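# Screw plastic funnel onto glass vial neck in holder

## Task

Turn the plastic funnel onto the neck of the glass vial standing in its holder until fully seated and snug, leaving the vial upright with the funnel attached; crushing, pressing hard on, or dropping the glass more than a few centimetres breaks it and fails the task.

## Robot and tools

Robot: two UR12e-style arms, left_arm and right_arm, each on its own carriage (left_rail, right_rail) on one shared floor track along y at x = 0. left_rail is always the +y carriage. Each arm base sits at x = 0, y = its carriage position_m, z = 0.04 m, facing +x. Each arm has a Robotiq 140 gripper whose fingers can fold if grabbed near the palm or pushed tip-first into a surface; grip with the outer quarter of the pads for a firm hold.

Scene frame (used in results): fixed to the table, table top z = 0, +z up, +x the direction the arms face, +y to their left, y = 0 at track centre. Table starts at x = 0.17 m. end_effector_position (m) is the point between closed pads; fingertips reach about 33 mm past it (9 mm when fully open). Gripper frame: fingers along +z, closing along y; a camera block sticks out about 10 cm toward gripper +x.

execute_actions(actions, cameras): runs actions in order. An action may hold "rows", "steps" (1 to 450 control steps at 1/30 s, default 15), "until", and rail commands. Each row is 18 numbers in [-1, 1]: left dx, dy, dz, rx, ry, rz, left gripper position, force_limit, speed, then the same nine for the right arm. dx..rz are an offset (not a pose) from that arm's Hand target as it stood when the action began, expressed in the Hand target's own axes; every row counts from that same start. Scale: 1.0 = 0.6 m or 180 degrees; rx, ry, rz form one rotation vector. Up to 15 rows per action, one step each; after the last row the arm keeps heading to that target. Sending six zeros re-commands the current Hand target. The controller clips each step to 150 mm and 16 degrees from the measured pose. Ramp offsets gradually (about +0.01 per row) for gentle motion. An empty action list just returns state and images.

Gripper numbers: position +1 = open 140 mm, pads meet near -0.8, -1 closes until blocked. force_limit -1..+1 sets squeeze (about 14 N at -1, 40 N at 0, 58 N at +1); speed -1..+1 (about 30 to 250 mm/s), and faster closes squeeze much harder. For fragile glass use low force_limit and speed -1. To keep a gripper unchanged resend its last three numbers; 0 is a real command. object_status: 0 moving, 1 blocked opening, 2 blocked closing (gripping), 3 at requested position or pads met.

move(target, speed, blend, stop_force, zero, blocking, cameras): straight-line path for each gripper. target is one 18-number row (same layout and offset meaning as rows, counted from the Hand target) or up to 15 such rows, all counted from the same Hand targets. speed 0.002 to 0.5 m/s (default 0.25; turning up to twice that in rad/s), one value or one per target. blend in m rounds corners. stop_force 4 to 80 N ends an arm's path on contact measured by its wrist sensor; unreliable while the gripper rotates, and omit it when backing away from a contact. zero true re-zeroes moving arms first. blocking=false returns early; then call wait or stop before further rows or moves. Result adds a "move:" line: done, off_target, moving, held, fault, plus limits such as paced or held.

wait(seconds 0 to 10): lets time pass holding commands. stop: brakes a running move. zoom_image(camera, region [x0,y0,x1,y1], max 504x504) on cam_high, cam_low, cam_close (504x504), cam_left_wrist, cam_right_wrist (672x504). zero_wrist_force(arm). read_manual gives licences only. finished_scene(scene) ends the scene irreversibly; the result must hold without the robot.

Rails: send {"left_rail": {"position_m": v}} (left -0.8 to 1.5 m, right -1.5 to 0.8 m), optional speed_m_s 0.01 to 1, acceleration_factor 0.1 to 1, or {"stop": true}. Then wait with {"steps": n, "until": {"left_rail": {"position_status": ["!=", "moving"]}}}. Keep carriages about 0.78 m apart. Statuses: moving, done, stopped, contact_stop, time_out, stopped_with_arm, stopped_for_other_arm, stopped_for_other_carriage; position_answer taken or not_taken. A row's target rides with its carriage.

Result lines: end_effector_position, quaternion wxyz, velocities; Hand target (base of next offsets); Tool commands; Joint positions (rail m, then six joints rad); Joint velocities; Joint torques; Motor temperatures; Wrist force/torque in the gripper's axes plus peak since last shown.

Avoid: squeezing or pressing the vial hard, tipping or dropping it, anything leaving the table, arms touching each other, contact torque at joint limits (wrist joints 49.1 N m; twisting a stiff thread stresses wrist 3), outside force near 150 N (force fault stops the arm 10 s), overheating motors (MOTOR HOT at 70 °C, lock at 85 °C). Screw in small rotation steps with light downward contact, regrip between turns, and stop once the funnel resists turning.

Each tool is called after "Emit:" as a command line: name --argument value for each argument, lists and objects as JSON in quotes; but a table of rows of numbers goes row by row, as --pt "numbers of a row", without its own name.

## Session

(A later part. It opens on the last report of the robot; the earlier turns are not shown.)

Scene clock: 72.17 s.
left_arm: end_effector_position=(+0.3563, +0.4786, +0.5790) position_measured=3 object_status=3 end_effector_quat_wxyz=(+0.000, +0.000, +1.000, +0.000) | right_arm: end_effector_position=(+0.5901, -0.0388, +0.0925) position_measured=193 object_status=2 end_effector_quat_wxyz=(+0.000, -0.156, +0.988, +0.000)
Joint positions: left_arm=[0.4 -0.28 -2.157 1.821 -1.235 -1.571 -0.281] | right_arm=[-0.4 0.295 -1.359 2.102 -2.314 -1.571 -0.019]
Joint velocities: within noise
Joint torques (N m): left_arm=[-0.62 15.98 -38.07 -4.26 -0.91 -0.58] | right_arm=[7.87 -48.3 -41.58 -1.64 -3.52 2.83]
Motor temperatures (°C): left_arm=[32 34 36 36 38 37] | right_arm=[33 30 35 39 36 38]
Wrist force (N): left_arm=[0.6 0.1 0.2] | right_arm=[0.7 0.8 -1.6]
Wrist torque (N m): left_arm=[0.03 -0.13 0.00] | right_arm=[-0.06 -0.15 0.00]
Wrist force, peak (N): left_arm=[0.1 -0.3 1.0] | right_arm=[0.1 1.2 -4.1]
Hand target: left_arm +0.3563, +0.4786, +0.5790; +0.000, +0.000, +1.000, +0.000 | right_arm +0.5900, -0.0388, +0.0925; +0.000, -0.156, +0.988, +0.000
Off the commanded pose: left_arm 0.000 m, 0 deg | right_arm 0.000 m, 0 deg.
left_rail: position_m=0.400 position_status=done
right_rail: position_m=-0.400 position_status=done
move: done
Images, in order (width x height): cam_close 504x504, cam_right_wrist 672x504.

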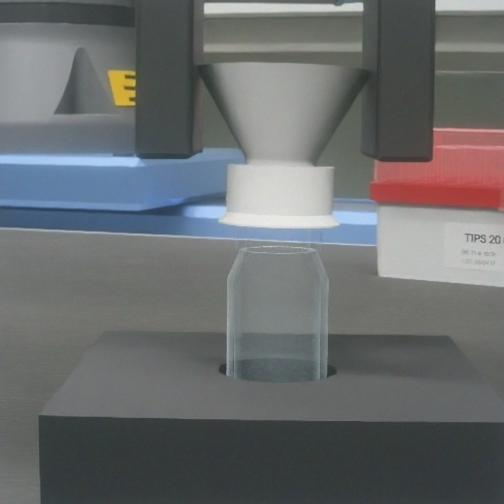

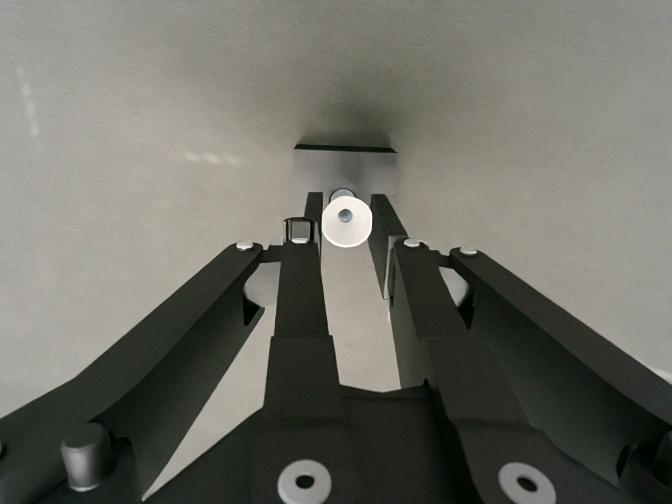

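Emit:
move --pt "0 0 0 0 0 0 1 1 1 0 0 0.0009 0 0 0.45 -1 -1 -1" --pt "0 0 0 0 0 0 1 1 1 0 0 0.0018 0 0 0.9 -1 -1 -1" --speed 0.3 --cameras '["cam_close"]'

Emit:
move --pt "0 0 0 0 0 0 1 1 1 0 0 0.0009 0 0 0.45 -1 -1 -1" --pt "0 0 0 0 0 0 1 1 1 0 0 0.0018 0 0 0.9 -1 -1 -1" --speed 0.3 --cameras '["cam_close","cam_right_wrist"]'

Emit:
zoom_image --camera "cam_right_wrist" --region '[300, 160, 380, 240]'

Scene clock: 78.80 s.
left_arm: end_effector_position=(+0.3563, +0.4786, +0.5790) position_measured=3 object_status=3 end_effector_quat_wxyz=(+0.000, +0.000, +1.000, +0.000) | right_arm: end_effector_position=(+0.5901, -0.0388, +0.0914) position_measured=193 object_status=2 end_effector_quat_wxyz=(+0.000, +0.951, +0.309, +0.000)
Joint positions: left_arm=[0.4 -0.28 -2.157 1.821 -1.235 -1.571 -0.281] | right_arm=[-0.4 0.295 -1.358 2.103 -2.316 -1.571 2.808]
Joint velocities: within noise
Joint torques (N m): left_arm=[0.2 15.15 -37.25 -4.22 -1.15 -0.32] | right_arm=[8.47 -48.01 -41.2 -1.98 -2.88 3.08]
Motor temperatures (°C): left_arm=[32 34 36 36 38 37] | right_arm=[33 30 35 39 36 38]
Wrist force (N): left_arm=[0.4 0.0 0.0] | right_arm=[-0.1 0.1 -2.2]
Wrist torque (N m): left_arm=[-0.01 -0.08 0.00] | right_arm=[-0.15 -0.03 0.03]
Wrist force, peak (N): left_arm=[0.2 0.4 0.9] | right_arm=[0.0 0.9 -3.0]
Hand target: left_arm +0.3563, +0.4786, +0.5790; +0.000, +0.000, +1.000, +0.000 | right_arm +0.5900, -0.0388, +0.0914; +0.000, +0.951, +0.309, +0.000
Off the commanded pose: left_arm 0.000 m, 0 deg | right_arm 0.000 m, 0 deg.
left_rail: position_m=0.400 position_status=done
right_rail: position_m=-0.400 position_status=done
move: done
Images, in order (width x height): cam_close 504x504.

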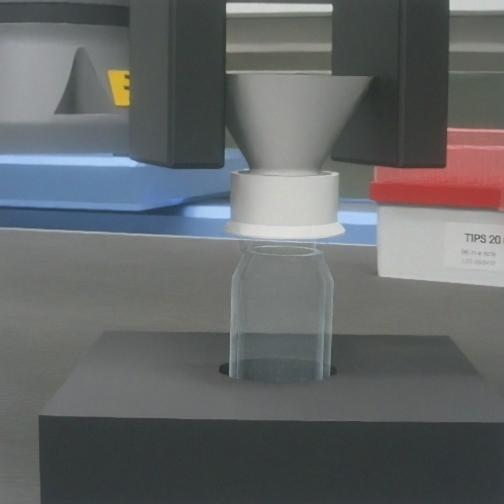

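Scene clock: 84.73 s.
left_arm: end_effector_position=(+0.3563, +0.4786, +0.5790) position_measured=3 object_status=3 end_effector_quat_wxyz=(+0.000, +0.000, +1.000, +0.000) | right_arm: end_effector_position=(+0.5901, -0.0388, +0.0903) position_measured=193 object_status=2 end_effector_quat_wxyz=(+0.000, -0.454, +0.891, +0.000)
Joint positions: left_arm=[0.4 -0.28 -2.157 1.821 -1.235 -1.571 -0.28] | right_arm=[-0.4 0.295 -1.356 2.104 -2.318 -1.571 5.636]
Joint velocities: within noise
Joint torques (N m): left_arm=[-1.98 15.35 -38.52 -4.59 -0.86 -0.57] | right_arm=[5.87 -47.22 -41.11 -1.68 -3.16 2.79]
Motor temperatures (°C): left_arm=[32 34 36 36 38 37] | right_arm=[33 30 35 39 36 38]
Wrist force (N): left_arm=[0.1 0.1 0.2] | right_arm=[0.5 -0.4 -2.7]
Wrist torque (N m): left_arm=[0.02 -0.02 0.00] | right_arm=[-0.14 -0.08 0.00]
Wrist force, peak (N): left_arm=[0.6 -0.1 0.7] | right_arm=[0.5 0.0 -4.0]
Hand target: left_arm +0.3563, +0.4786, +0.5790; +0.000, +0.000, +1.000, +0.000 | right_arm +0.5900, -0.0388, +0.0903; +0.000, -0.454, +0.891, +0.000
Off the commanded pose: left_arm 0.000 m, 0 deg | right_arm 0.000 m, 0 deg.
left_rail: position_m=0.400 position_status=done
right_rail: position_m=-0.400 position_status=done
move: done
Images, in order (width x height): cam_close 504x504, cam_right_wrist 672x504.

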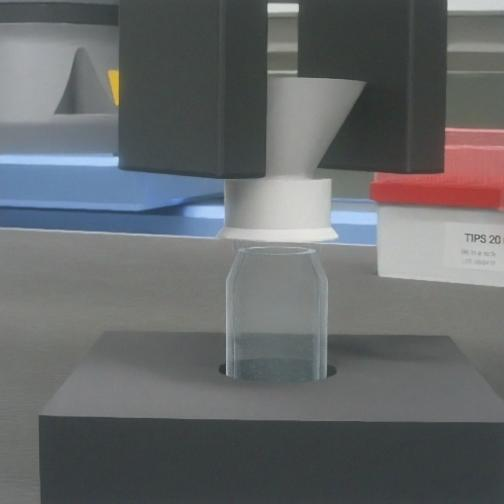

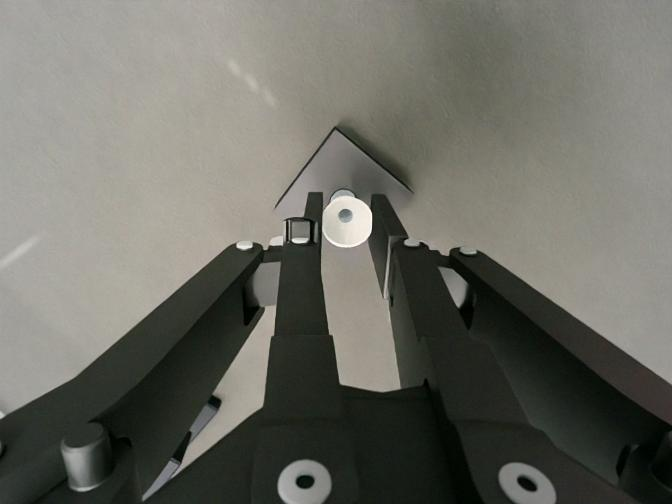

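Scaled by 6.300 from the camera's 672x504 image, which has a finer 960x720 frame.

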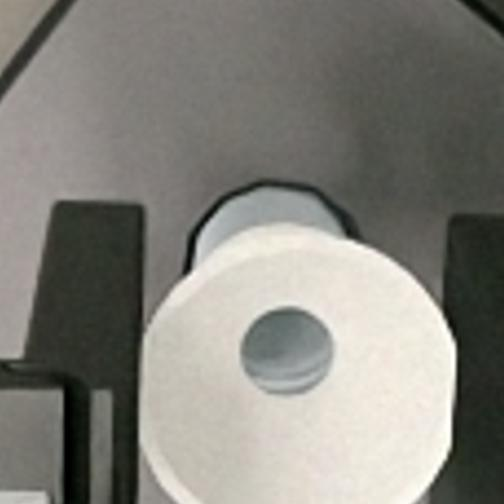

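Emit:
move --pt "0 0 0 0 0 0 1 1 1 0 0 0 0 0 0 -0.35 -1 -1" --pt "0 0 0 0 0 0 1 1 1 0 0 0 0 0 -0.45 -0.35 -1 -1" --pt "0 0 0 0 0 0 1 1 1 0 0 0 0 0 -0.9 -0.35 -1 -1" --speed 0.5 --cameras '["cam_close"]'

Emit:
move --pt "0 0 0 0 0 0 1 1 1 0 0 0 0 0 -0.45 -0.35 -1 -1" --pt "0 0 0 0 0 0 1 1 1 0 0 0 0 0 -0.9 -0.35 -1 -1" --speed 0.5 --cameras '["cam_close"]'

Emit:
move --target '[0,0,0,0,0,0,1,1,1,0,0,0,0,0,0,-1,-1,-1]' --cameras '["cam_close"]'

Emit:
move --target '[0,0,0,0,0,0,1,1,1,0,0,0.001,0,0,0.5,-1,-1,-1]' --speed 0.2 --cameras '["cam_close","cam_right_wrist"]'

Emit:
zoom_image --camera "cam_right_wrist" --region '[300, 160, 380, 240]'

Scene clock: 90.77 s.
left_arm: end_effector_position=(+0.3563, +0.4786, +0.5790) position_measured=3 object_status=3 end_effector_quat_wxyz=(+0.000, +0.000, +1.000, +0.000) | right_arm: end_effector_position=(+0.5900, -0.0388, +0.0903) position_measured=173 object_status=3 end_effector_quat_wxyz=(+0.000, +0.951, +0.309, +0.000)
Joint positions: left_arm=[0.4 -0.28 -2.157 1.821 -1.235 -1.571 -0.28] | right_arm=[-0.4 0.295 -1.356 2.104 -2.318 -1.571 2.808]
Joint velocities: within noise
Joint torques (N m): left_arm=[-3.18 15.13 -38.01 -4.45 -1.23 -0.26] | right_arm=[-14.4 -79.02 -30.07 -1.82 3.69 -3.52]
Motor temperatures (°C): left_arm=[32 34 36 36 38 37] | right_arm=[33 30 35 39 36 38]
Wrist force (N): left_arm=[0.2 -0.1 0.2] | right_arm=[0.7 0.0 0.0]
Wrist torque (N m): left_arm=[-0.02 -0.04 0.00] | right_arm=[-0.01 -0.15 0.03]
Wrist force, peak (N): left_arm=[0.5 -0.3 0.6] | right_arm=[0.5 -0.1 -3.3]
Hand target: left_arm +0.3563, +0.4786, +0.5790; +0.000, +0.000, +1.000, +0.000 | right_arm +0.5900, -0.0388, +0.0903; +0.000, +0.951, +0.309, +0.000
Off the commanded pose: left_arm 0.000 m, 0 deg | right_arm 0.000 m, 0 deg.
left_rail: position_m=0.400 position_status=done
right_rail: position_m=-0.400 position_status=done
move: done
Images, in order (width x height): cam_close 504x504.

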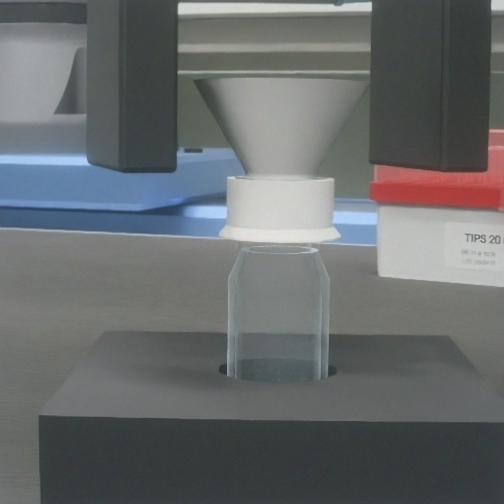

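Scene clock: 95.03 s.
left_arm: end_effector_position=(+0.3563, +0.4786, +0.5790) position_measured=3 object_status=3 end_effector_quat_wxyz=(+0.000, +0.000, +1.000, +0.000) | right_arm: end_effector_position=(+0.5900, -0.0388, +0.0903) position_measured=173 object_status=3 end_effector_quat_wxyz=(+0.000, -0.156, +0.988, +0.000)
Joint positions: left_arm=[0.4 -0.28 -2.157 1.821 -1.235 -1.571 -0.281] | right_arm=[-0.4 0.295 -1.356 2.104 -2.318 -1.571 -0.019]
Joint velocities: within noise
Joint torques (N m): left_arm=[-1.48 13.95 -37.56 -4.34 -1.17 -0.41] | right_arm=[-14.3 -78.34 -30.33 -1.83 3.65 -3.03]
Motor temperatures (°C): left_arm=[32 34 36 36 38 37] | right_arm=[33 30 35 39 36 38]
Wrist force (N): left_arm=[0.4 -0.2 0.4] | right_arm=[0.5 -0.6 0.2]
Wrist torque (N m): left_arm=[-0.03 -0.09 0.00] | right_arm=[-0.17 -0.10 0.00]
Wrist force, peak (N): left_arm=[0.3 -0.4 0.7] | right_arm=[1.1 -0.1 0.5]
Hand target: left_arm +0.3563, +0.4786, +0.5790; +0.000, +0.000, +1.000, +0.000 | right_arm +0.5900, -0.0388, +0.0903; +0.000, -0.156, +0.988, +0.000
Off the commanded pose: left_arm 0.000 m, 0 deg | right_arm 0.000 m, 0 deg.
left_rail: position_m=0.400 position_status=done
right_rail: position_m=-0.400 position_status=done
move: done
Images, in order (width x height): cam_close 504x504.

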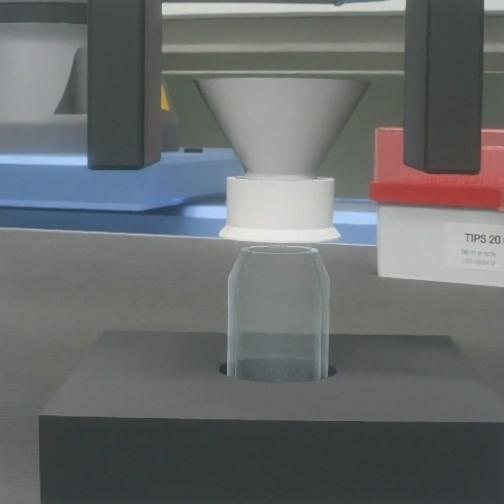

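Scene clock: 95.73 s.
left_arm: end_effector_position=(+0.3563, +0.4786, +0.5790) position_measured=3 object_status=3 end_effector_quat_wxyz=(+0.000, +0.000, +1.000, +0.000) | right_arm: end_effector_position=(+0.5900, -0.0388, +0.0903) position_measured=194 object_status=0 end_effector_quat_wxyz=(+0.000, -0.156, +0.988, +0.000)
Joint positions: left_arm=[0.4 -0.28 -2.157 1.821 -1.235 -1.571 -0.28] | right_arm=[-0.4 0.295 -1.356 2.104 -2.318 -1.571 -0.019]
Joint velocities: within noise
Joint torques (N m): left_arm=[-0.63 14.1 -38.04 -4.47 -1.13 -0.21] | right_arm=[-13.55 -77.07 -30.7 -2.32 3.61 -3.15]
Motor temperatures (°C): left_arm=[32 34 36 36 38 37] | right_arm=[33 30 35 39 36 38]
Wrist force (N): left_arm=[0.2 -0.1 0.2] | right_arm=[0.5 0.2 -0.9]
Wrist torque (N m): left_arm=[-0.03 -0.05 0.00] | right_arm=[0.02 -0.10 0.01]
Wrist force, peak (N): left_arm=[0.3 -0.1 0.7] | right_arm=[0.5 0.2 -0.9]
Hand target: left_arm +0.3563, +0.4786, +0.5790; +0.000, +0.000, +1.000, +0.000 | right_arm +0.5900, -0.0388, +0.0903; +0.000, -0.156, +0.988, +0.000
Off the commanded pose: left_arm 0.000 m, 0 deg | right_arm 0.000 m, 0 deg.
left_rail: position_m=0.400 position_status=done
right_rail: position_m=-0.400 position_status=done
move: done
Images, in order (width x height): cam_close 504x504.

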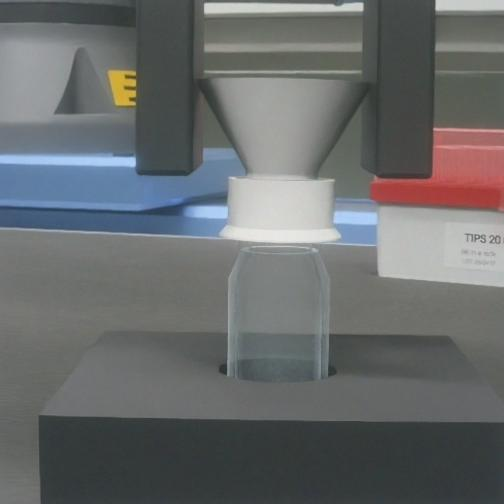

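Scene clock: 100.23 s.
left_arm: end_effector_position=(+0.3563, +0.4786, +0.5790) position_measured=3 object_status=3 end_effector_quat_wxyz=(+0.000, +0.000, +1.000, +0.000) | right_arm: end_effector_position=(+0.5900, -0.0388, +0.0897) position_measured=194 object_status=2 end_effector_quat_wxyz=(+0.000, +0.588, +0.809, +0.000)
Joint positions: left_arm=[0.4 -0.28 -2.157 1.821 -1.235 -1.571 -0.28] | right_arm=[-0.4 0.295 -1.356 2.104 -2.319 -1.571 1.551]
Joint velocities: within noise
Joint torques (N m): left_arm=[-2.74 15.78 -39.03 -4.15 -1.08 -0.52] | right_arm=[7.97 -47.14 -41.18 -5.07 -3.08 2.5]
Motor temperatures (°C): left_arm=[32 34 36 36 38 37] | right_arm=[33 30 35 39 36 38]
Wrist force (N): left_arm=[0.1 -0.3 -0.1] | right_arm=[0.0 0.6 -2.4]
Wrist torque (N m): left_arm=[-0.07 -0.01 0.00] | right_arm=[-0.06 0.00 -0.01]
Wrist force, peak (N): left_arm=[0.5 -0.2 0.8] | right_arm=[0.4 0.3 -3.3]
Hand target: left_arm +0.3563, +0.4786, +0.5790; +0.000, +0.000, +1.000, +0.000 | right_arm +0.5900, -0.0388, +0.0897; +0.000, +0.588, +0.809, +0.000
Off the commanded pose: left_arm 0.000 m, 0 deg | right_arm 0.000 m, 0 deg.
left_rail: position_m=0.400 position_status=done
right_rail: position_m=-0.400 position_status=done
move: done
Images, in order (width x height): cam_close 504x504, cam_right_wrist 672x504.

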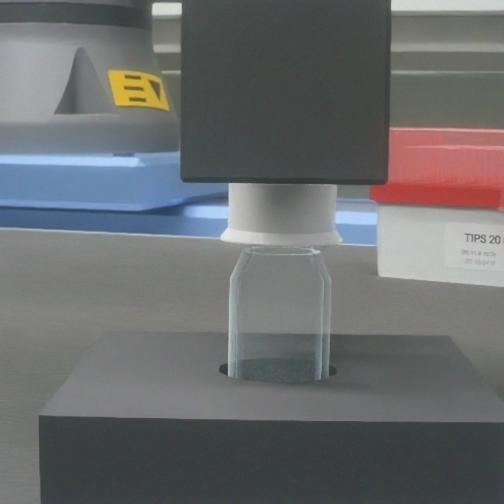

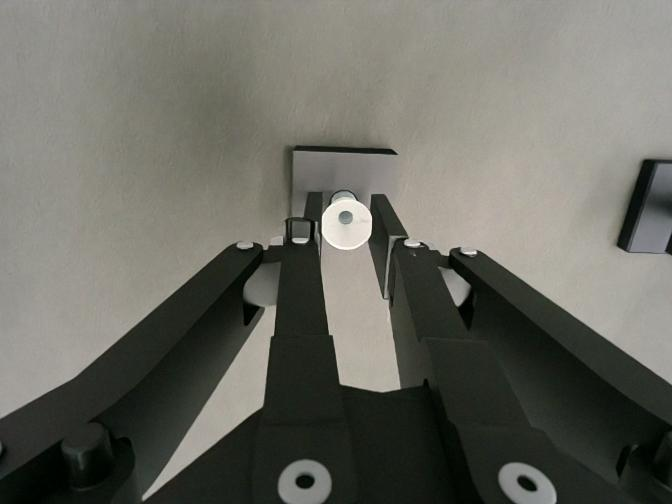

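Scaled by 6.300 from the camera's 672x504 image, which has a finer 960x720 frame.

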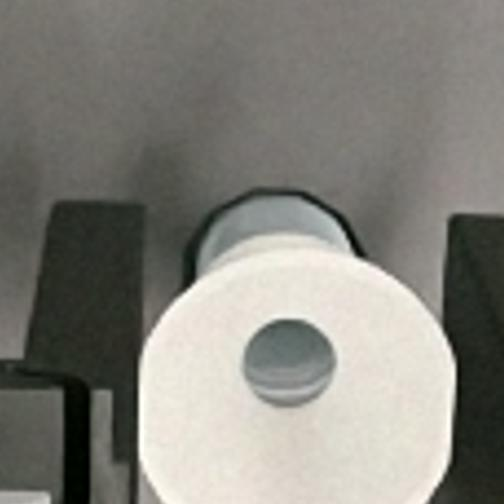

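Emit:
move --target '[0,0,0,0,0,0,1,1,1,0,0,0.0009,0,0,0.5,-1,-1,-1]' --speed 0.2 --cameras '["cam_close"]'

Emit:
move --target '[0,0,0,0,0,0,1,1,1,0,0,0.0005,0,0,0.5,-1,-1,-1]' --speed 0.2 --cameras '["cam_close"]'

Scene clock: 105.33 s.
left_arm: end_effector_position=(+0.3563, +0.4786, +0.5790) position_measured=3 object_status=3 end_effector_quat_wxyz=(+0.000, +0.000, +1.000, +0.000) | right_arm: end_effector_position=(+0.5900, -0.0388, +0.0892) position_measured=194 object_status=2 end_effector_quat_wxyz=(+0.000, +0.988, +0.156, +0.000)
Joint positions: left_arm=[0.4 -0.28 -2.157 1.821 -1.235 -1.571 -0.28] | right_arm=[-0.4 0.295 -1.355 2.104 -2.321 -1.571 3.122]
Joint velocities: within noise
Joint torques (N m): left_arm=[-2.38 14.7 -38.43 -4.79 -1.02 -0.52] | right_arm=[6.04 -46.52 -40.63 -5.46 -3.05 3.39]
Motor temperatures (°C): left_arm=[32 34 36 36 38 37] | right_arm=[33 30 35 39 36 38]
Wrist force (N): left_arm=[0.3 -0.2 0.6] | right_arm=[0.6 -0.1 -3.5]
Wrist torque (N m): left_arm=[-0.05 -0.07 0.00] | right_arm=[-0.03 -0.15 -0.02]
Wrist force, peak (N): left_arm=[0.3 -0.4 0.7] | right_arm=[0.3 -0.2 -4.9]
Hand target: left_arm +0.3563, +0.4786, +0.5790; +0.000, +0.000, +1.000, +0.000 | right_arm +0.5900, -0.0388, +0.0892; +0.000, +0.988, +0.156, +0.000
Off the commanded pose: left_arm 0.000 m, 0 deg | right_arm 0.000 m, 0 deg.
left_rail: position_m=0.400 position_status=done
right_rail: position_m=-0.400 position_status=done
move: done
Images, in order (width x height): cam_close 504x504.

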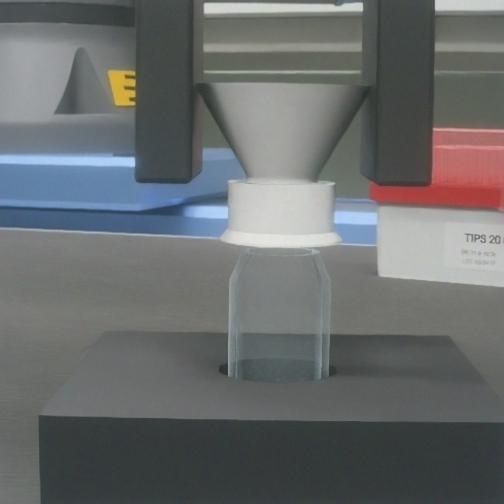

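Scene clock: 109.83 s.
left_arm: end_effector_position=(+0.3563, +0.4786, +0.5790) position_measured=3 object_status=3 end_effector_quat_wxyz=(+0.000, +0.000, +1.000, +0.000) | right_arm: end_effector_position=(+0.5900, -0.0388, +0.0889) position_measured=194 object_status=2 end_effector_quat_wxyz=(+0.000, +0.809, -0.588, +0.000)
Joint positions: left_arm=[0.4 -0.28 -2.157 1.821 -1.235 -1.571 -0.28] | right_arm=[-0.4 0.295 -1.354 2.105 -2.321 -1.571 4.693]
Joint velocities: within noise
Joint torques (N m): left_arm=[-2.14 14.2 -37.99 -4.54 -0.78 -0.19] | right_arm=[7.17 -46.36 -40.06 -4.89 -3.08 2.82]
Motor temperatures (°C): left_arm=[32 34 36 36 38 37] | right_arm=[33 30 35 39 36 38]
Wrist force (N): left_arm=[-0.1 -0.1 0.2] | right_arm=[0.3 0.3 -3.9]
Wrist torque (N m): left_arm=[-0.02 0.03 0.00] | right_arm=[0.03 -0.07 -0.03]
Wrist force, peak (N): left_arm=[-0.2 0.0 0.7] | right_arm=[0.1 0.1 -5.2]
Hand target: left_arm +0.3563, +0.4786, +0.5790; +0.000, +0.000, +1.000, +0.000 | right_arm +0.5900, -0.0388, +0.0889; +0.000, +0.809, -0.588, +0.000
Off the commanded pose: left_arm 0.000 m, 0 deg | right_arm 0.000 m, 0 deg.
left_rail: position_m=0.400 position_status=done
right_rail: position_m=-0.400 position_status=done
move: done
Images, in order (width x height): cam_close 504x504.

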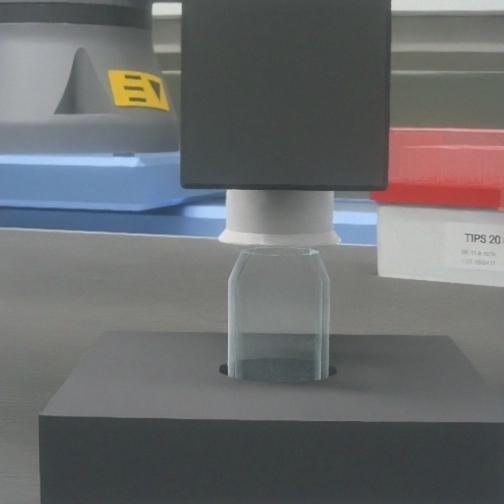

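Emit:
move --target '[0,0,0,0,0,0,1,1,1,0,0,0,0,0,0.01,-0.98,-0.05,-1]' --cameras '["cam_close","cam_right_wrist"]'

Emit:
zoom_image --camera "cam_right_wrist" --region '[310, 180, 370, 240]'

Emit:
move --target '[0,0,0,0,0,0,1,1,1,0,0,0,0,0,0.4,-0.98,-0.05,-1]' --speed 0.15 --cameras '["cam_close","cam_right_wrist"]'

Emit:
zoom_image --camera "cam_right_wrist" --region '[310, 180, 370, 240]'

Scene clock: 113.60 s.
left_arm: end_effector_position=(+0.3563, +0.4786, +0.5790) position_measured=3 object_status=3 end_effector_quat_wxyz=(+0.000, +0.000, +1.000, +0.000) | right_arm: end_effector_position=(+0.5900, -0.0388, +0.0889) position_measured=195 object_status=2 end_effector_quat_wxyz=(+0.000, +0.800, -0.600, +0.000)
Joint positions: left_arm=[0.4 -0.28 -2.157 1.821 -1.235 -1.571 -0.281] | right_arm=[-0.4 0.295 -1.354 2.105 -2.321 -1.571 4.724]
Joint velocities: within noise
Joint torques (N m): left_arm=[-1.85 15.11 -37.97 -4.1 -1.41 -0.44] | right_arm=[1.37 -52.47 -37.36 -1.98 -1.12 3.08]
Motor temperatures (°C): left_arm=[32 34 36 36 38 37] | right_arm=[33 30 35 39 36 38]
Wrist force (N): left_arm=[0.2 0.1 0.0] | right_arm=[0.9 0.1 -4.4]
Wrist torque (N m): left_arm=[0.02 -0.05 0.00] | right_arm=[-0.03 -0.20 -0.03]
Wrist force, peak (N): left_arm=[0.4 -0.5 0.7] | right_arm=[0.6 0.3 -4.7]
Hand target: left_arm +0.3563, +0.4786, +0.5790; +0.000, +0.000, +1.000, +0.000 | right_arm +0.5900, -0.0388, +0.0889; +0.000, +0.800, -0.600, +0.000
Off the commanded pose: left_arm 0.000 m, 0 deg | right_arm 0.000 m, 0 deg.
left_rail: position_m=0.400 position_status=done
right_rail: position_m=-0.400 position_status=done
move: done
Images, in order (width x height): cam_close 504x504, cam_right_wrist 672x504.

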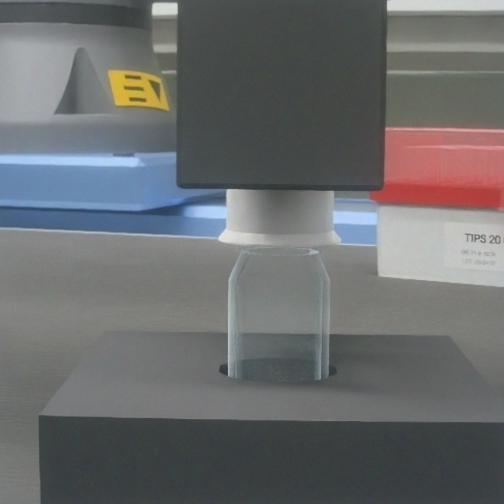

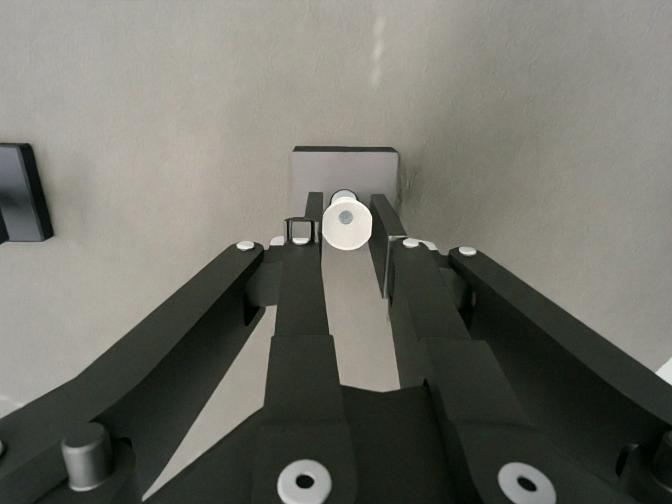

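Scaled by 8.400 from the camera's 672x504 image, which has a finer 960x720 frame.

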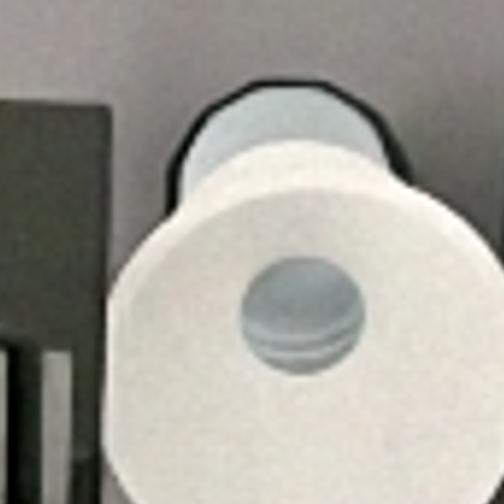

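Scene clock: 118.30 s.
left_arm: end_effector_position=(+0.3563, +0.4786, +0.5790) position_measured=3 object_status=3 end_effector_quat_wxyz=(+0.000, +0.000, +1.000, +0.000) | right_arm: end_effector_position=(+0.5900, -0.0388, +0.0889) position_measured=195 object_status=2 end_effector_quat_wxyz=(+0.000, -0.294, +0.956, +0.000)
Joint positions: left_arm=[0.4 -0.28 -2.157 1.821 -1.235 -1.571 -0.281] | right_arm=[-0.4 0.295 -1.355 2.105 -2.321 -1.571 5.981]
Joint velocities: within noise
Joint torques (N m): left_arm=[-0.08 14.78 -38.02 -4.34 -1.36 -0.35] | right_arm=[6.84 -55.3 -39.37 -5.17 -2.85 3.19]
Motor temperatures (°C): left_arm=[32 34 36 36 38 37] | right_arm=[33 30 35 39 36 38]
Wrist force (N): left_arm=[0.0 -0.5 0.1] | right_arm=[0.9 -0.3 -4.7]
Wrist torque (N m): left_arm=[-0.12 0.00 0.00] | right_arm=[-0.03 -0.18 -0.03]
Wrist force, peak (N): left_arm=[0.6 -0.3 0.6] | right_arm=[0.3 0.1 -5.7]
Hand target: left_arm +0.3563, +0.4786, +0.5790; +0.000, +0.000, +1.000, +0.000 | right_arm +0.5900, -0.0388, +0.0889; +0.000, -0.294, +0.956, +0.000
Off the commanded pose: left_arm 0.000 m, 0 deg | right_arm 0.000 m, 0 deg.
left_rail: position_m=0.400 position_status=done
right_rail: position_m=-0.400 position_status=done
move: done
Images, in order (width x height): cam_close 504x504, cam_right_wrist 672x504.

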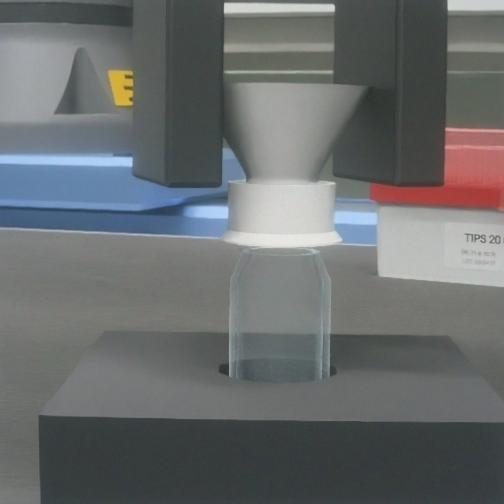

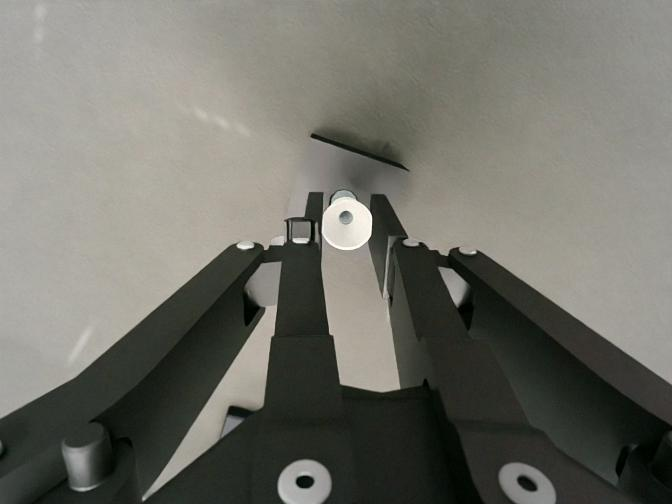

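Scaled by 8.400 from the camera's 672x504 image, which has a finer 960x720 frame.

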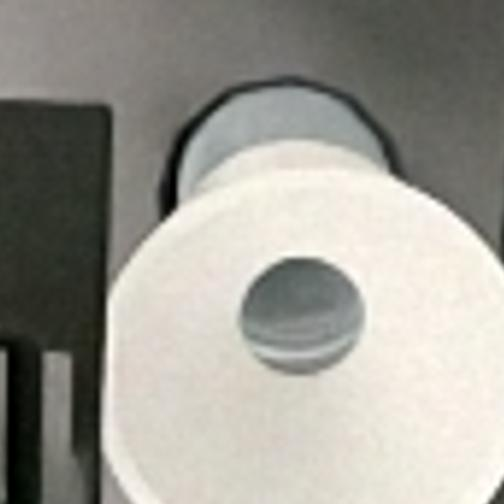

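Emit:
move --pt "0 0 0 0 0 0 1 1 1 0 0 0 0 0 0 -0.35 -1 -1" --pt "0 0 0 0 0 0 1 1 1 0 0 0 0 0 -0.45 -0.35 -1 -1" --pt "0 0 0 0 0 0 1 1 1 0 0 0 0 0 -0.9 -0.35 -1 -1" --speed 0.5 --cameras '["cam_close"]'

Emit:
move --pt "0 0 0 0 0 0 1 1 1 0 0 0 0 0 -0.45 -0.35 -1 -1" --pt "0 0 0 0 0 0 1 1 1 0 0 0 0 0 -0.96 -0.35 -1 -1" --speed 0.5 --cameras '[]'

Emit:
move --target '[0,0,0,0,0,0,1,1,1,0,0,0,0,0,0,-1,-0.05,-1]' --cameras '["cam_close"]'

Emit:
move --target '[0,0,0,0,0,0,1,1,1,0,0,0.008,0,0,0,-1,-0.05,-1]' --speed 0.003 --stop_force 9 --cameras '["cam_close","cam_right_wrist"]'

Emit:
zoom_image --camera "cam_right_wrist" --region '[310, 180, 370, 240]'

Scene clock: 124.30 s.
left_arm: end_effector_position=(+0.3563, +0.4786, +0.5790) position_measured=3 object_status=3 end_effector_quat_wxyz=(+0.000, +0.000, +1.000, +0.000) | right_arm: end_effector_position=(+0.5900, -0.0388, +0.0889) position_measured=173 object_status=3 end_effector_quat_wxyz=(+0.000, +0.990, +0.141, +0.000)
Joint positions: left_arm=[0.4 -0.28 -2.157 1.821 -1.235 -1.571 -0.281] | right_arm=[-0.4 0.295 -1.354 2.105 -2.321 -1.571 3.154]
Joint velocities: within noise
Joint torques (N m): left_arm=[-2.02 14.89 -39.34 -4.38 -1.29 -0.31] | right_arm=[-13.84 -77.28 -30.22 -1.79 3.67 -2.98]
Motor temperatures (°C): left_arm=[32 34 36 36 38 37] | right_arm=[33 30 35 39 36 38]
Wrist force (N): left_arm=[-0.4 0.0 0.2] | right_arm=[0.1 -0.1 0.7]
Wrist torque (N m): left_arm=[0.00 0.09 -0.01] | right_arm=[-0.07 -0.03 0.00]
Wrist force, peak (N): left_arm=[0.1 -0.6 0.8] | right_arm=[0.5 -0.6 -4.9]
Hand target: left_arm +0.3563, +0.4786, +0.5790; +0.000, +0.000, +1.000, +0.000 | right_arm +0.5900, -0.0388, +0.0889; +0.000, +0.990, +0.141, +0.000
Off the commanded pose: left_arm 0.000 m, 0 deg | right_arm 0.000 m, 0 deg.
left_rail: position_m=0.400 position_status=done
right_rail: position_m=-0.400 position_status=done
move: done
Images, in order (width x height): cam_close 504x504.

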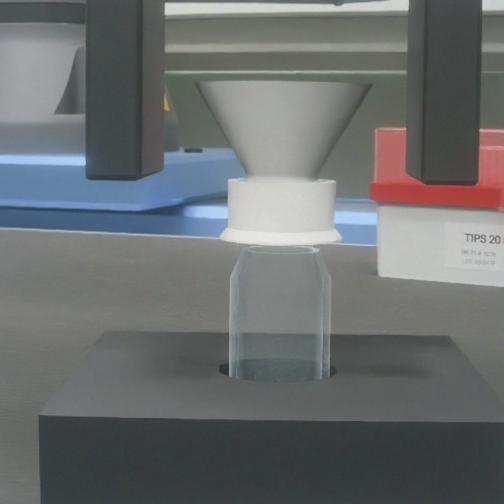

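Scene clock: 128.77 s.
left_arm: end_effector_position=(+0.3563, +0.4786, +0.5790) position_measured=3 object_status=3 end_effector_quat_wxyz=(+0.000, +0.000, +1.000, +0.000) | right_arm: end_effector_position=(+0.5900, -0.0388, +0.0889) position_measured=173 object_status=3 end_effector_quat_wxyz=(+0.000, -0.078, +0.997, +0.000)
Joint positions: left_arm=[0.4 -0.28 -2.157 1.821 -1.235 -1.571 -0.281] | right_arm=[-0.4 0.295 -1.354 2.105 -2.321 -1.571 0.138]
Joint velocities: within noise
Joint torques (N m): left_arm=[-2.79 15.18 -38.73 -4.69 -1.25 -0.34] | right_arm=[-14.31 -77.95 -29.41 -1.69 3.91 -2.75]
Motor temperatures (°C): left_arm=[32 34 36 36 38 37] | right_arm=[33 30 35 39 36 38]
Wrist force (N): left_arm=[0.0 -0.2 0.6] | right_arm=[0.4 0.2 0.1]
Wrist torque (N m): left_arm=[-0.05 0.01 0.01] | right_arm=[0.00 -0.08 0.01]
Wrist force, peak (N): left_arm=[0.1 -0.4 0.7] | right_arm=[0.5 -0.4 0.9]
Hand target: left_arm +0.3563, +0.4786, +0.5790; +0.000, +0.000, +1.000, +0.000 | right_arm +0.5900, -0.0388, +0.0889; +0.000, -0.078, +0.997, +0.000
Off the commanded pose: left_arm 0.000 m, 0 deg | right_arm 0.000 m, 0 deg.
left_rail: position_m=0.400 position_status=done
right_rail: position_m=-0.400 position_status=done
move: done
No camera images: "cameras" was empty.

Scene clock: 129.57 s.
left_arm: end_effector_position=(+0.3563, +0.4786, +0.5790) position_measured=3 object_status=3 end_effector_quat_wxyz=(+0.000, +0.000, +1.000, +0.000) | right_arm: end_effector_position=(+0.5900, -0.0388, +0.0889) position_measured=195 object_status=0 end_effector_quat_wxyz=(+0.000, -0.078, +0.997, +0.000)
Joint positions: left_arm=[0.4 -0.28 -2.157 1.821 -1.235 -1.571 -0.281] | right_arm=[-0.4 0.295 -1.354 2.105 -2.321 -1.571 0.138]
Joint velocities: within noise
Joint torques (N m): left_arm=[-1.37 15.1 -38.37 -4.4 -1.29 -0.23] | right_arm=[-13.36 -76.68 -30.9 -2.24 3.63 -2.95]
Motor temperatures (°C): left_arm=[32 34 36 36 38 37] | right_arm=[33 30 35 39 36 38]
Wrist force (N): left_arm=[0.4 0.0 0.1] | right_arm=[0.9 0.5 -1.3]
Wrist torque (N m): left_arm=[-0.01 -0.09 0.00] | right_arm=[0.06 -0.18 0.01]
Wrist force, peak (N): left_arm=[0.3 0.0 0.6] | right_arm=[0.9 0.5 -1.3]
Hand target: left_arm +0.3563, +0.4786, +0.5790; +0.000, +0.000, +1.000, +0.000 | right_arm +0.5900, -0.0388, +0.0889; +0.000, -0.078, +0.997, +0.000
Off the commanded pose: left_arm 0.000 m, 0 deg | right_arm 0.000 m, 0 deg.
left_rail: position_m=0.400 position_status=done
right_rail: position_m=-0.400 position_status=done
move: done
Images, in order (width x height): cam_close 504x504.

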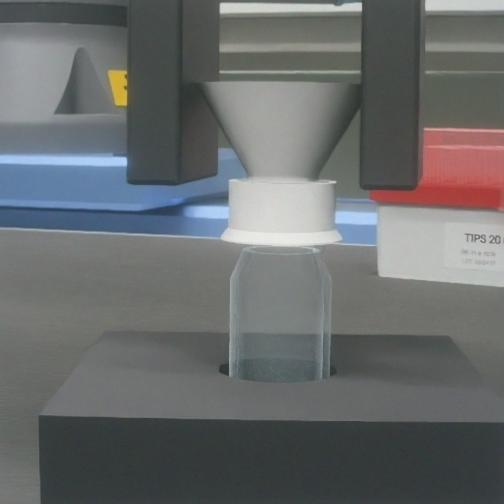

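Scene clock: 131.23 s.
left_arm: end_effector_position=(+0.3563, +0.4786, +0.5790) position_measured=3 object_status=3 end_effector_quat_wxyz=(+0.000, +0.000, +1.000, +0.000) | right_arm: end_effector_position=(+0.5901, -0.0387, +0.0881) position_measured=195 object_status=2 end_effector_quat_wxyz=(+0.000, -0.078, +0.997, +0.000)
Joint positions: left_arm=[0.4 -0.28 -2.157 1.821 -1.235 -1.571 -0.281] | right_arm=[-0.4 0.295 -1.353 2.105 -2.323 -1.571 0.138]
Joint velocities: within noise
Joint torques (N m): left_arm=[-2 14.68 -38.73 -4.7 -1.46 -0.19] | right_arm=[-13.74 -71.32 -36.75 -0.99 3.66 -3.01]
Motor temperatures (°C): left_arm=[32 34 36 36 38 37] | right_arm=[33 30 35 39 36 38]
Wrist force (N): left_arm=[0.5 -0.1 0.4] | right_arm=[0.2 0.0 -9.0]
Wrist torque (N m): left_arm=[-0.02 -0.12 0.00] | right_arm=[-0.06 -0.03 0.01]
Wrist force, peak (N): left_arm=[0.5 0.2 0.5] | right_arm=[0.0 0.0 -10.7]
Hand target: left_arm +0.3563, +0.4786, +0.5790; +0.000, +0.000, +1.000, +0.000 | right_arm +0.5901, -0.0387, +0.0881; +0.000, -0.078, +0.997, +0.000 (not the last commanded pose)
Off the commanded pose: left_arm 0.000 m, 0 deg | right_arm 0.004 m, 0 deg.
left_rail: position_m=0.400 position_status=done
right_rail: position_m=-0.400 position_status=done
move: contact (right_arm)
Images, in order (width x height): cam_close 504x504, cam_right_wrist 672x504.

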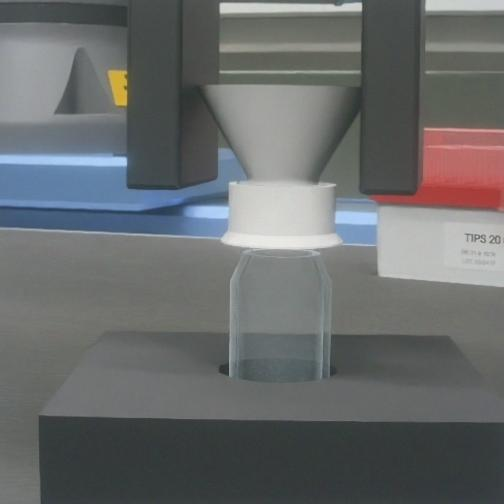

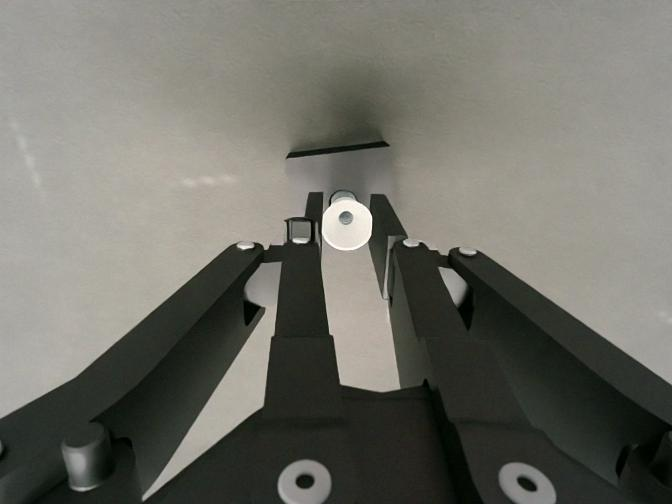

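Scaled by 8.400 from the camera's 672x504 image, which has a finer 960x720 frame.

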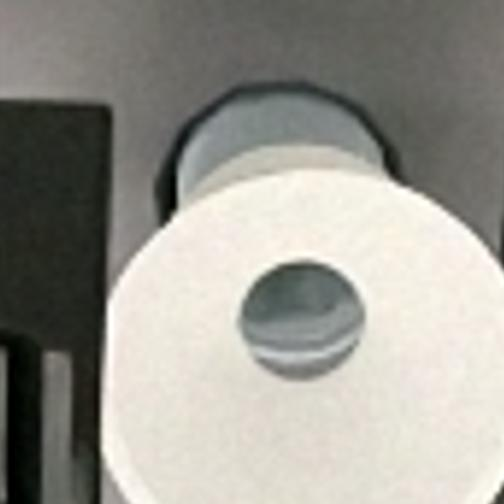

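Emit:
move --target '[0,0,0,0,0,0,1,1,1,0,0,0,0,0,0.5,-1,-0.05,-1]' --speed 0.15 --cameras '["cam_close","cam_right_wrist"]'

Emit:
zoom_image --camera "cam_close" --region '[180, 150, 380, 400]'

Emit:
move --target '[0,0,0,0,0,0,1,1,1,0,0,0,0,0,0.4,-1,-0.05,-1]' --speed 0.15 --cameras '["cam_close"]'

Emit:
zoom_image --camera "cam_close" --region '[180, 150, 380, 400]'

Scene clock: 137.80 s.
left_arm: end_effector_position=(+0.3563, +0.4786, +0.5790) position_measured=3 object_status=3 end_effector_quat_wxyz=(+0.000, +0.000, +1.000, +0.000) | right_arm: end_effector_position=(+0.5901, -0.0388, +0.0881) position_measured=195 object_status=2 end_effector_quat_wxyz=(+0.000, +0.649, +0.760, +0.000)
Joint positions: left_arm=[0.4 -0.28 -2.157 1.821 -1.235 -1.571 -0.281] | right_arm=[-0.4 0.295 -1.353 2.105 -2.323 -1.571 1.709]
Joint velocities: within noise
Joint torques (N m): left_arm=[-0.46 13.38 -37.56 -4.85 -1.26 -0.65] | right_arm=[8.81 -56.49 -38.35 -5.07 -2.84 2.82]
Motor temperatures (°C): left_arm=[32 34 36 36 38 37] | right_arm=[33 30 35 39 36 38]
Wrist force (N): left_arm=[-0.3 -0.3 0.2] | right_arm=[0.1 -0.4 -8.3]
Wrist torque (N m): left_arm=[-0.07 0.06 0.00] | right_arm=[-0.12 -0.02 -0.05]
Wrist force, peak (N): left_arm=[0.9 0.2 0.4] | right_arm=[0.4 0.0 -9.9]
Hand target: left_arm +0.3563, +0.4786, +0.5790; +0.000, +0.000, +1.000, +0.000 | right_arm +0.5901, -0.0387, +0.0881; +0.000, +0.649, +0.760, +0.000
Off the commanded pose: left_arm 0.000 m, 0 deg | right_arm 0.000 m, 0 deg.
left_rail: position_m=0.400 position_status=done
right_rail: position_m=-0.400 position_status=done
move: done
Images, in order (width x height): cam_close 504x504, cam_right_wrist 672x504.

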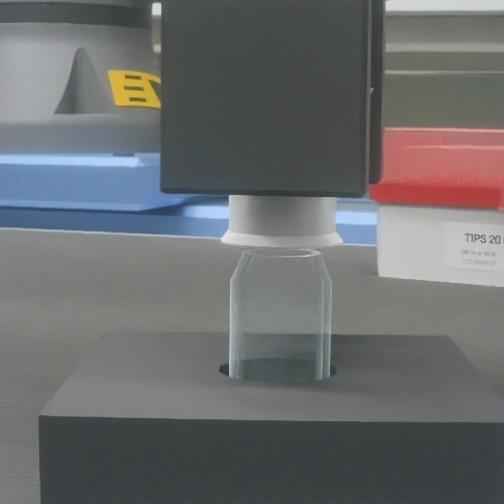

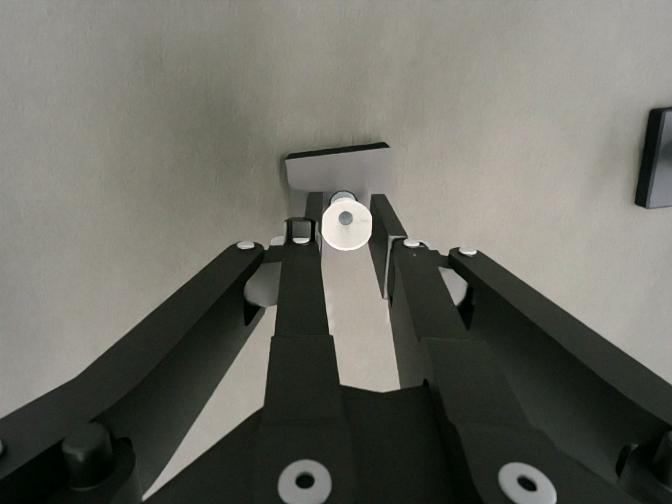

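Scaled by 2.016 from the camera's 504x504 image, which has a finer 720x720 frame.

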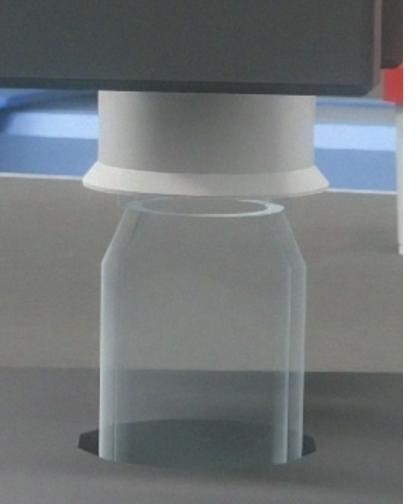

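Scene clock: 142.50 s.
left_arm: end_effector_position=(+0.3563, +0.4786, +0.5790) position_measured=3 object_status=3 end_effector_quat_wxyz=(+0.000, +0.000, +1.000, +0.000) | right_arm: end_effector_position=(+0.5901, -0.0388, +0.0881) position_measured=195 object_status=2 end_effector_quat_wxyz=(+0.000, +0.972, +0.233, +0.000)
Joint positions: left_arm=[0.4 -0.28 -2.157 1.821 -1.235 -1.571 -0.281] | right_arm=[-0.4 0.295 -1.353 2.105 -2.323 -1.571 2.965]
Joint velocities: within noise
Joint torques (N m): left_arm=[-2.48 16.31 -39.01 -4.89 -2.03 -0.13] | right_arm=[6.33 -57.24 -38.32 -2.41 -2.73 2.83]
Motor temperatures (°C): left_arm=[32 34 36 36 38 37] | right_arm=[33 30 35 39 36 38]
Wrist force (N): left_arm=[0.0 -0.4 0.1] | right_arm=[0.1 0.1 -6.6]
Wrist torque (N m): left_arm=[-0.09 0.01 0.00] | right_arm=[-0.06 -0.03 -0.04]
Wrist force, peak (N): left_arm=[0.1 -0.5 0.8] | right_arm=[0.8 0.0 -8.0]
Hand target: left_arm +0.3563, +0.4786, +0.5790; +0.000, +0.000, +1.000, +0.000 | right_arm +0.5901, -0.0387, +0.0881; +0.000, +0.972, +0.233, +0.000
Off the commanded pose: left_arm 0.000 m, 0 deg | right_arm 0.000 m, 0 deg.
left_rail: position_m=0.400 position_status=done
right_rail: position_m=-0.400 position_status=done
move: done
Images, in order (width x height): cam_close 504x504.

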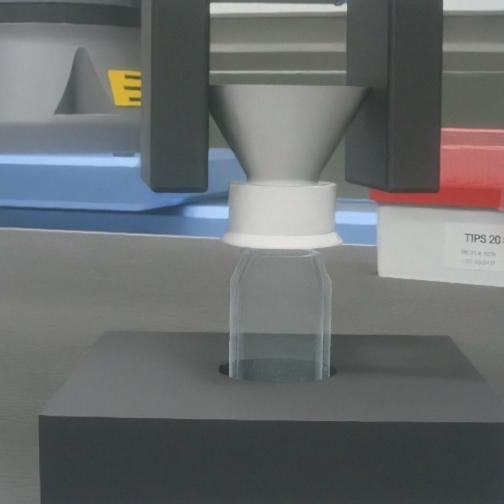

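Scaled by 2.016 from the camera's 504x504 image, which has a finer 720x720 frame.

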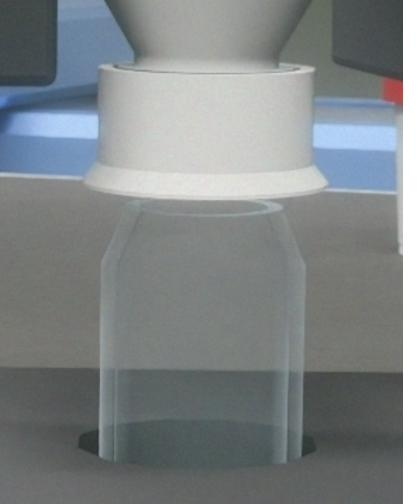

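Emit:
move --target '[0,0,0,0,0,0,1,1,1,0,0,0.006,0,0,0,-1,-0.05,-1]' --speed 0.003 --stop_force 8 --cameras '[]'

Emit:
move --target '[0,0,0,0,0,0,1,1,1,0,0,0,0,0,0.5,-1,-0.05,-1]' --speed 0.15 --cameras '["cam_close","cam_right_wrist"]'

Emit:
zoom_image --camera "cam_close" --region '[180, 150, 380, 400]'

Scene clock: 145.20 s.
left_arm: end_effector_position=(+0.3563, +0.4786, +0.5790) position_measured=3 object_status=3 end_effector_quat_wxyz=(+0.000, +0.000, +1.000, +0.000) | right_arm: end_effector_position=(+0.5901, -0.0387, +0.0845) position_measured=195 object_status=2 end_effector_quat_wxyz=(+0.000, +0.972, +0.233, +0.000)
Joint positions: left_arm=[0.4 -0.28 -2.157 1.821 -1.235 -1.571 -0.28] | right_arm=[-0.4 0.295 -1.349 2.108 -2.33 -1.571 2.965]
Joint velocities: within noise
Joint torques (N m): left_arm=[-1.21 14.39 -39.85 -4.58 -1.93 -0.12] | right_arm=[7.27 -40.65 -24.62 -6.13 -2.58 3]
Motor temperatures (°C): left_arm=[32 34 36 36 38 37] | right_arm=[33 30 35 39 36 38]
Wrist force (N): left_arm=[0.2 0.0 0.4] | right_arm=[-0.1 -0.2 -11.0]
Wrist torque (N m): left_arm=[0.00 -0.04 0.00] | right_arm=[-0.07 0.06 0.00]
Wrist force, peak (N): left_arm=[-0.1 -0.2 0.9] | right_arm=[0.9 -0.3 -11.6]
Hand target: left_arm +0.3563, +0.4786, +0.5790; +0.000, +0.000, +1.000, +0.000 | right_arm +0.5901, -0.0387, +0.0845; +0.000, +0.972, +0.233, +0.000
Off the commanded pose: left_arm 0.000 m, 0 deg | right_arm 0.000 m, 0 deg.
left_rail: position_m=0.400 position_status=done
right_rail: position_m=-0.400 position_status=done
move: done
No camera images: "cameras" was empty.

Scene clock: 150.93 s.
left_arm: end_effector_position=(+0.3563, +0.4786, +0.5790) position_measured=3 object_status=3 end_effector_quat_wxyz=(+0.000, +0.000, +1.000, +0.000) | right_arm: end_effector_position=(+0.5901, -0.0388, +0.0845) position_measured=195 object_status=2 end_effector_quat_wxyz=(+0.000, +0.853, -0.522, +0.000)
Joint positions: left_arm=[0.4 -0.28 -2.157 1.821 -1.235 -1.571 -0.281] | right_arm=[-0.4 0.295 -1.349 2.108 -2.33 -1.571 4.536]
Joint velocities: within noise
Joint torques (N m): left_arm=[-1.02 14.75 -38.03 -4.63 -1.63 -0.31] | right_arm=[7.09 -49.67 -37.87 -4.73 -3.34 3.48]
Motor temperatures (°C): left_arm=[32 34 36 36 38 37] | right_arm=[33 30 35 39 36 38]
Wrist force (N): left_arm=[0.3 -0.3 0.2] | right_arm=[0.3 0.1 -8.3]
Wrist torque (N m): left_arm=[-0.08 -0.07 0.00] | right_arm=[-0.08 -0.04 -0.04]
Wrist force, peak (N): left_arm=[0.2 -0.9 0.3] | right_arm=[0.6 0.2 -11.4]
Hand target: left_arm +0.3563, +0.4786, +0.5790; +0.000, +0.000, +1.000, +0.000 | right_arm +0.5901, -0.0387, +0.0845; +0.000, +0.853, -0.522, +0.000
Off the commanded pose: left_arm 0.000 m, 0 deg | right_arm 0.000 m, 0 deg.
left_rail: position_m=0.400 position_status=done
right_rail: position_m=-0.400 position_status=done
move: done
Images, in order (width x height): cam_close 504x504, cam_right_wrist 672x504.

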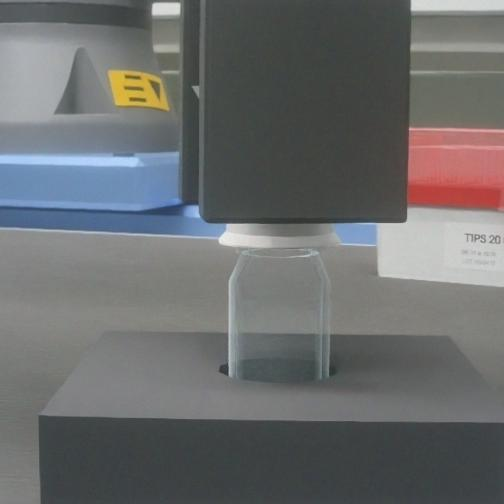

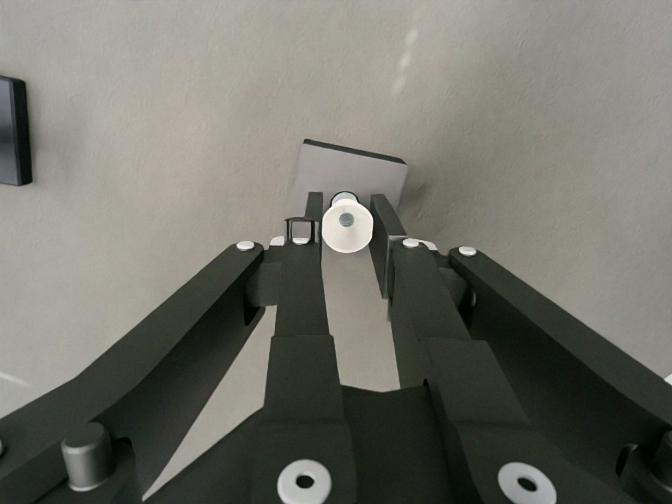

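Scaled by 2.016 from the camera's 504x504 image, which has a finer 720x720 frame.

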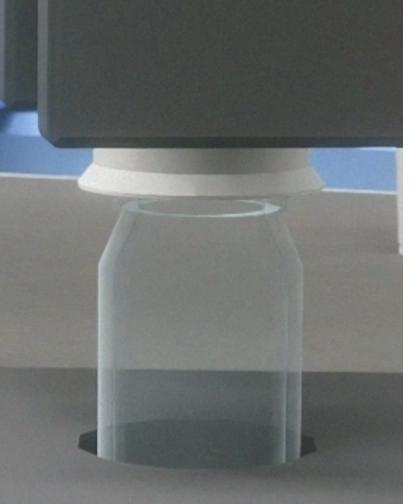

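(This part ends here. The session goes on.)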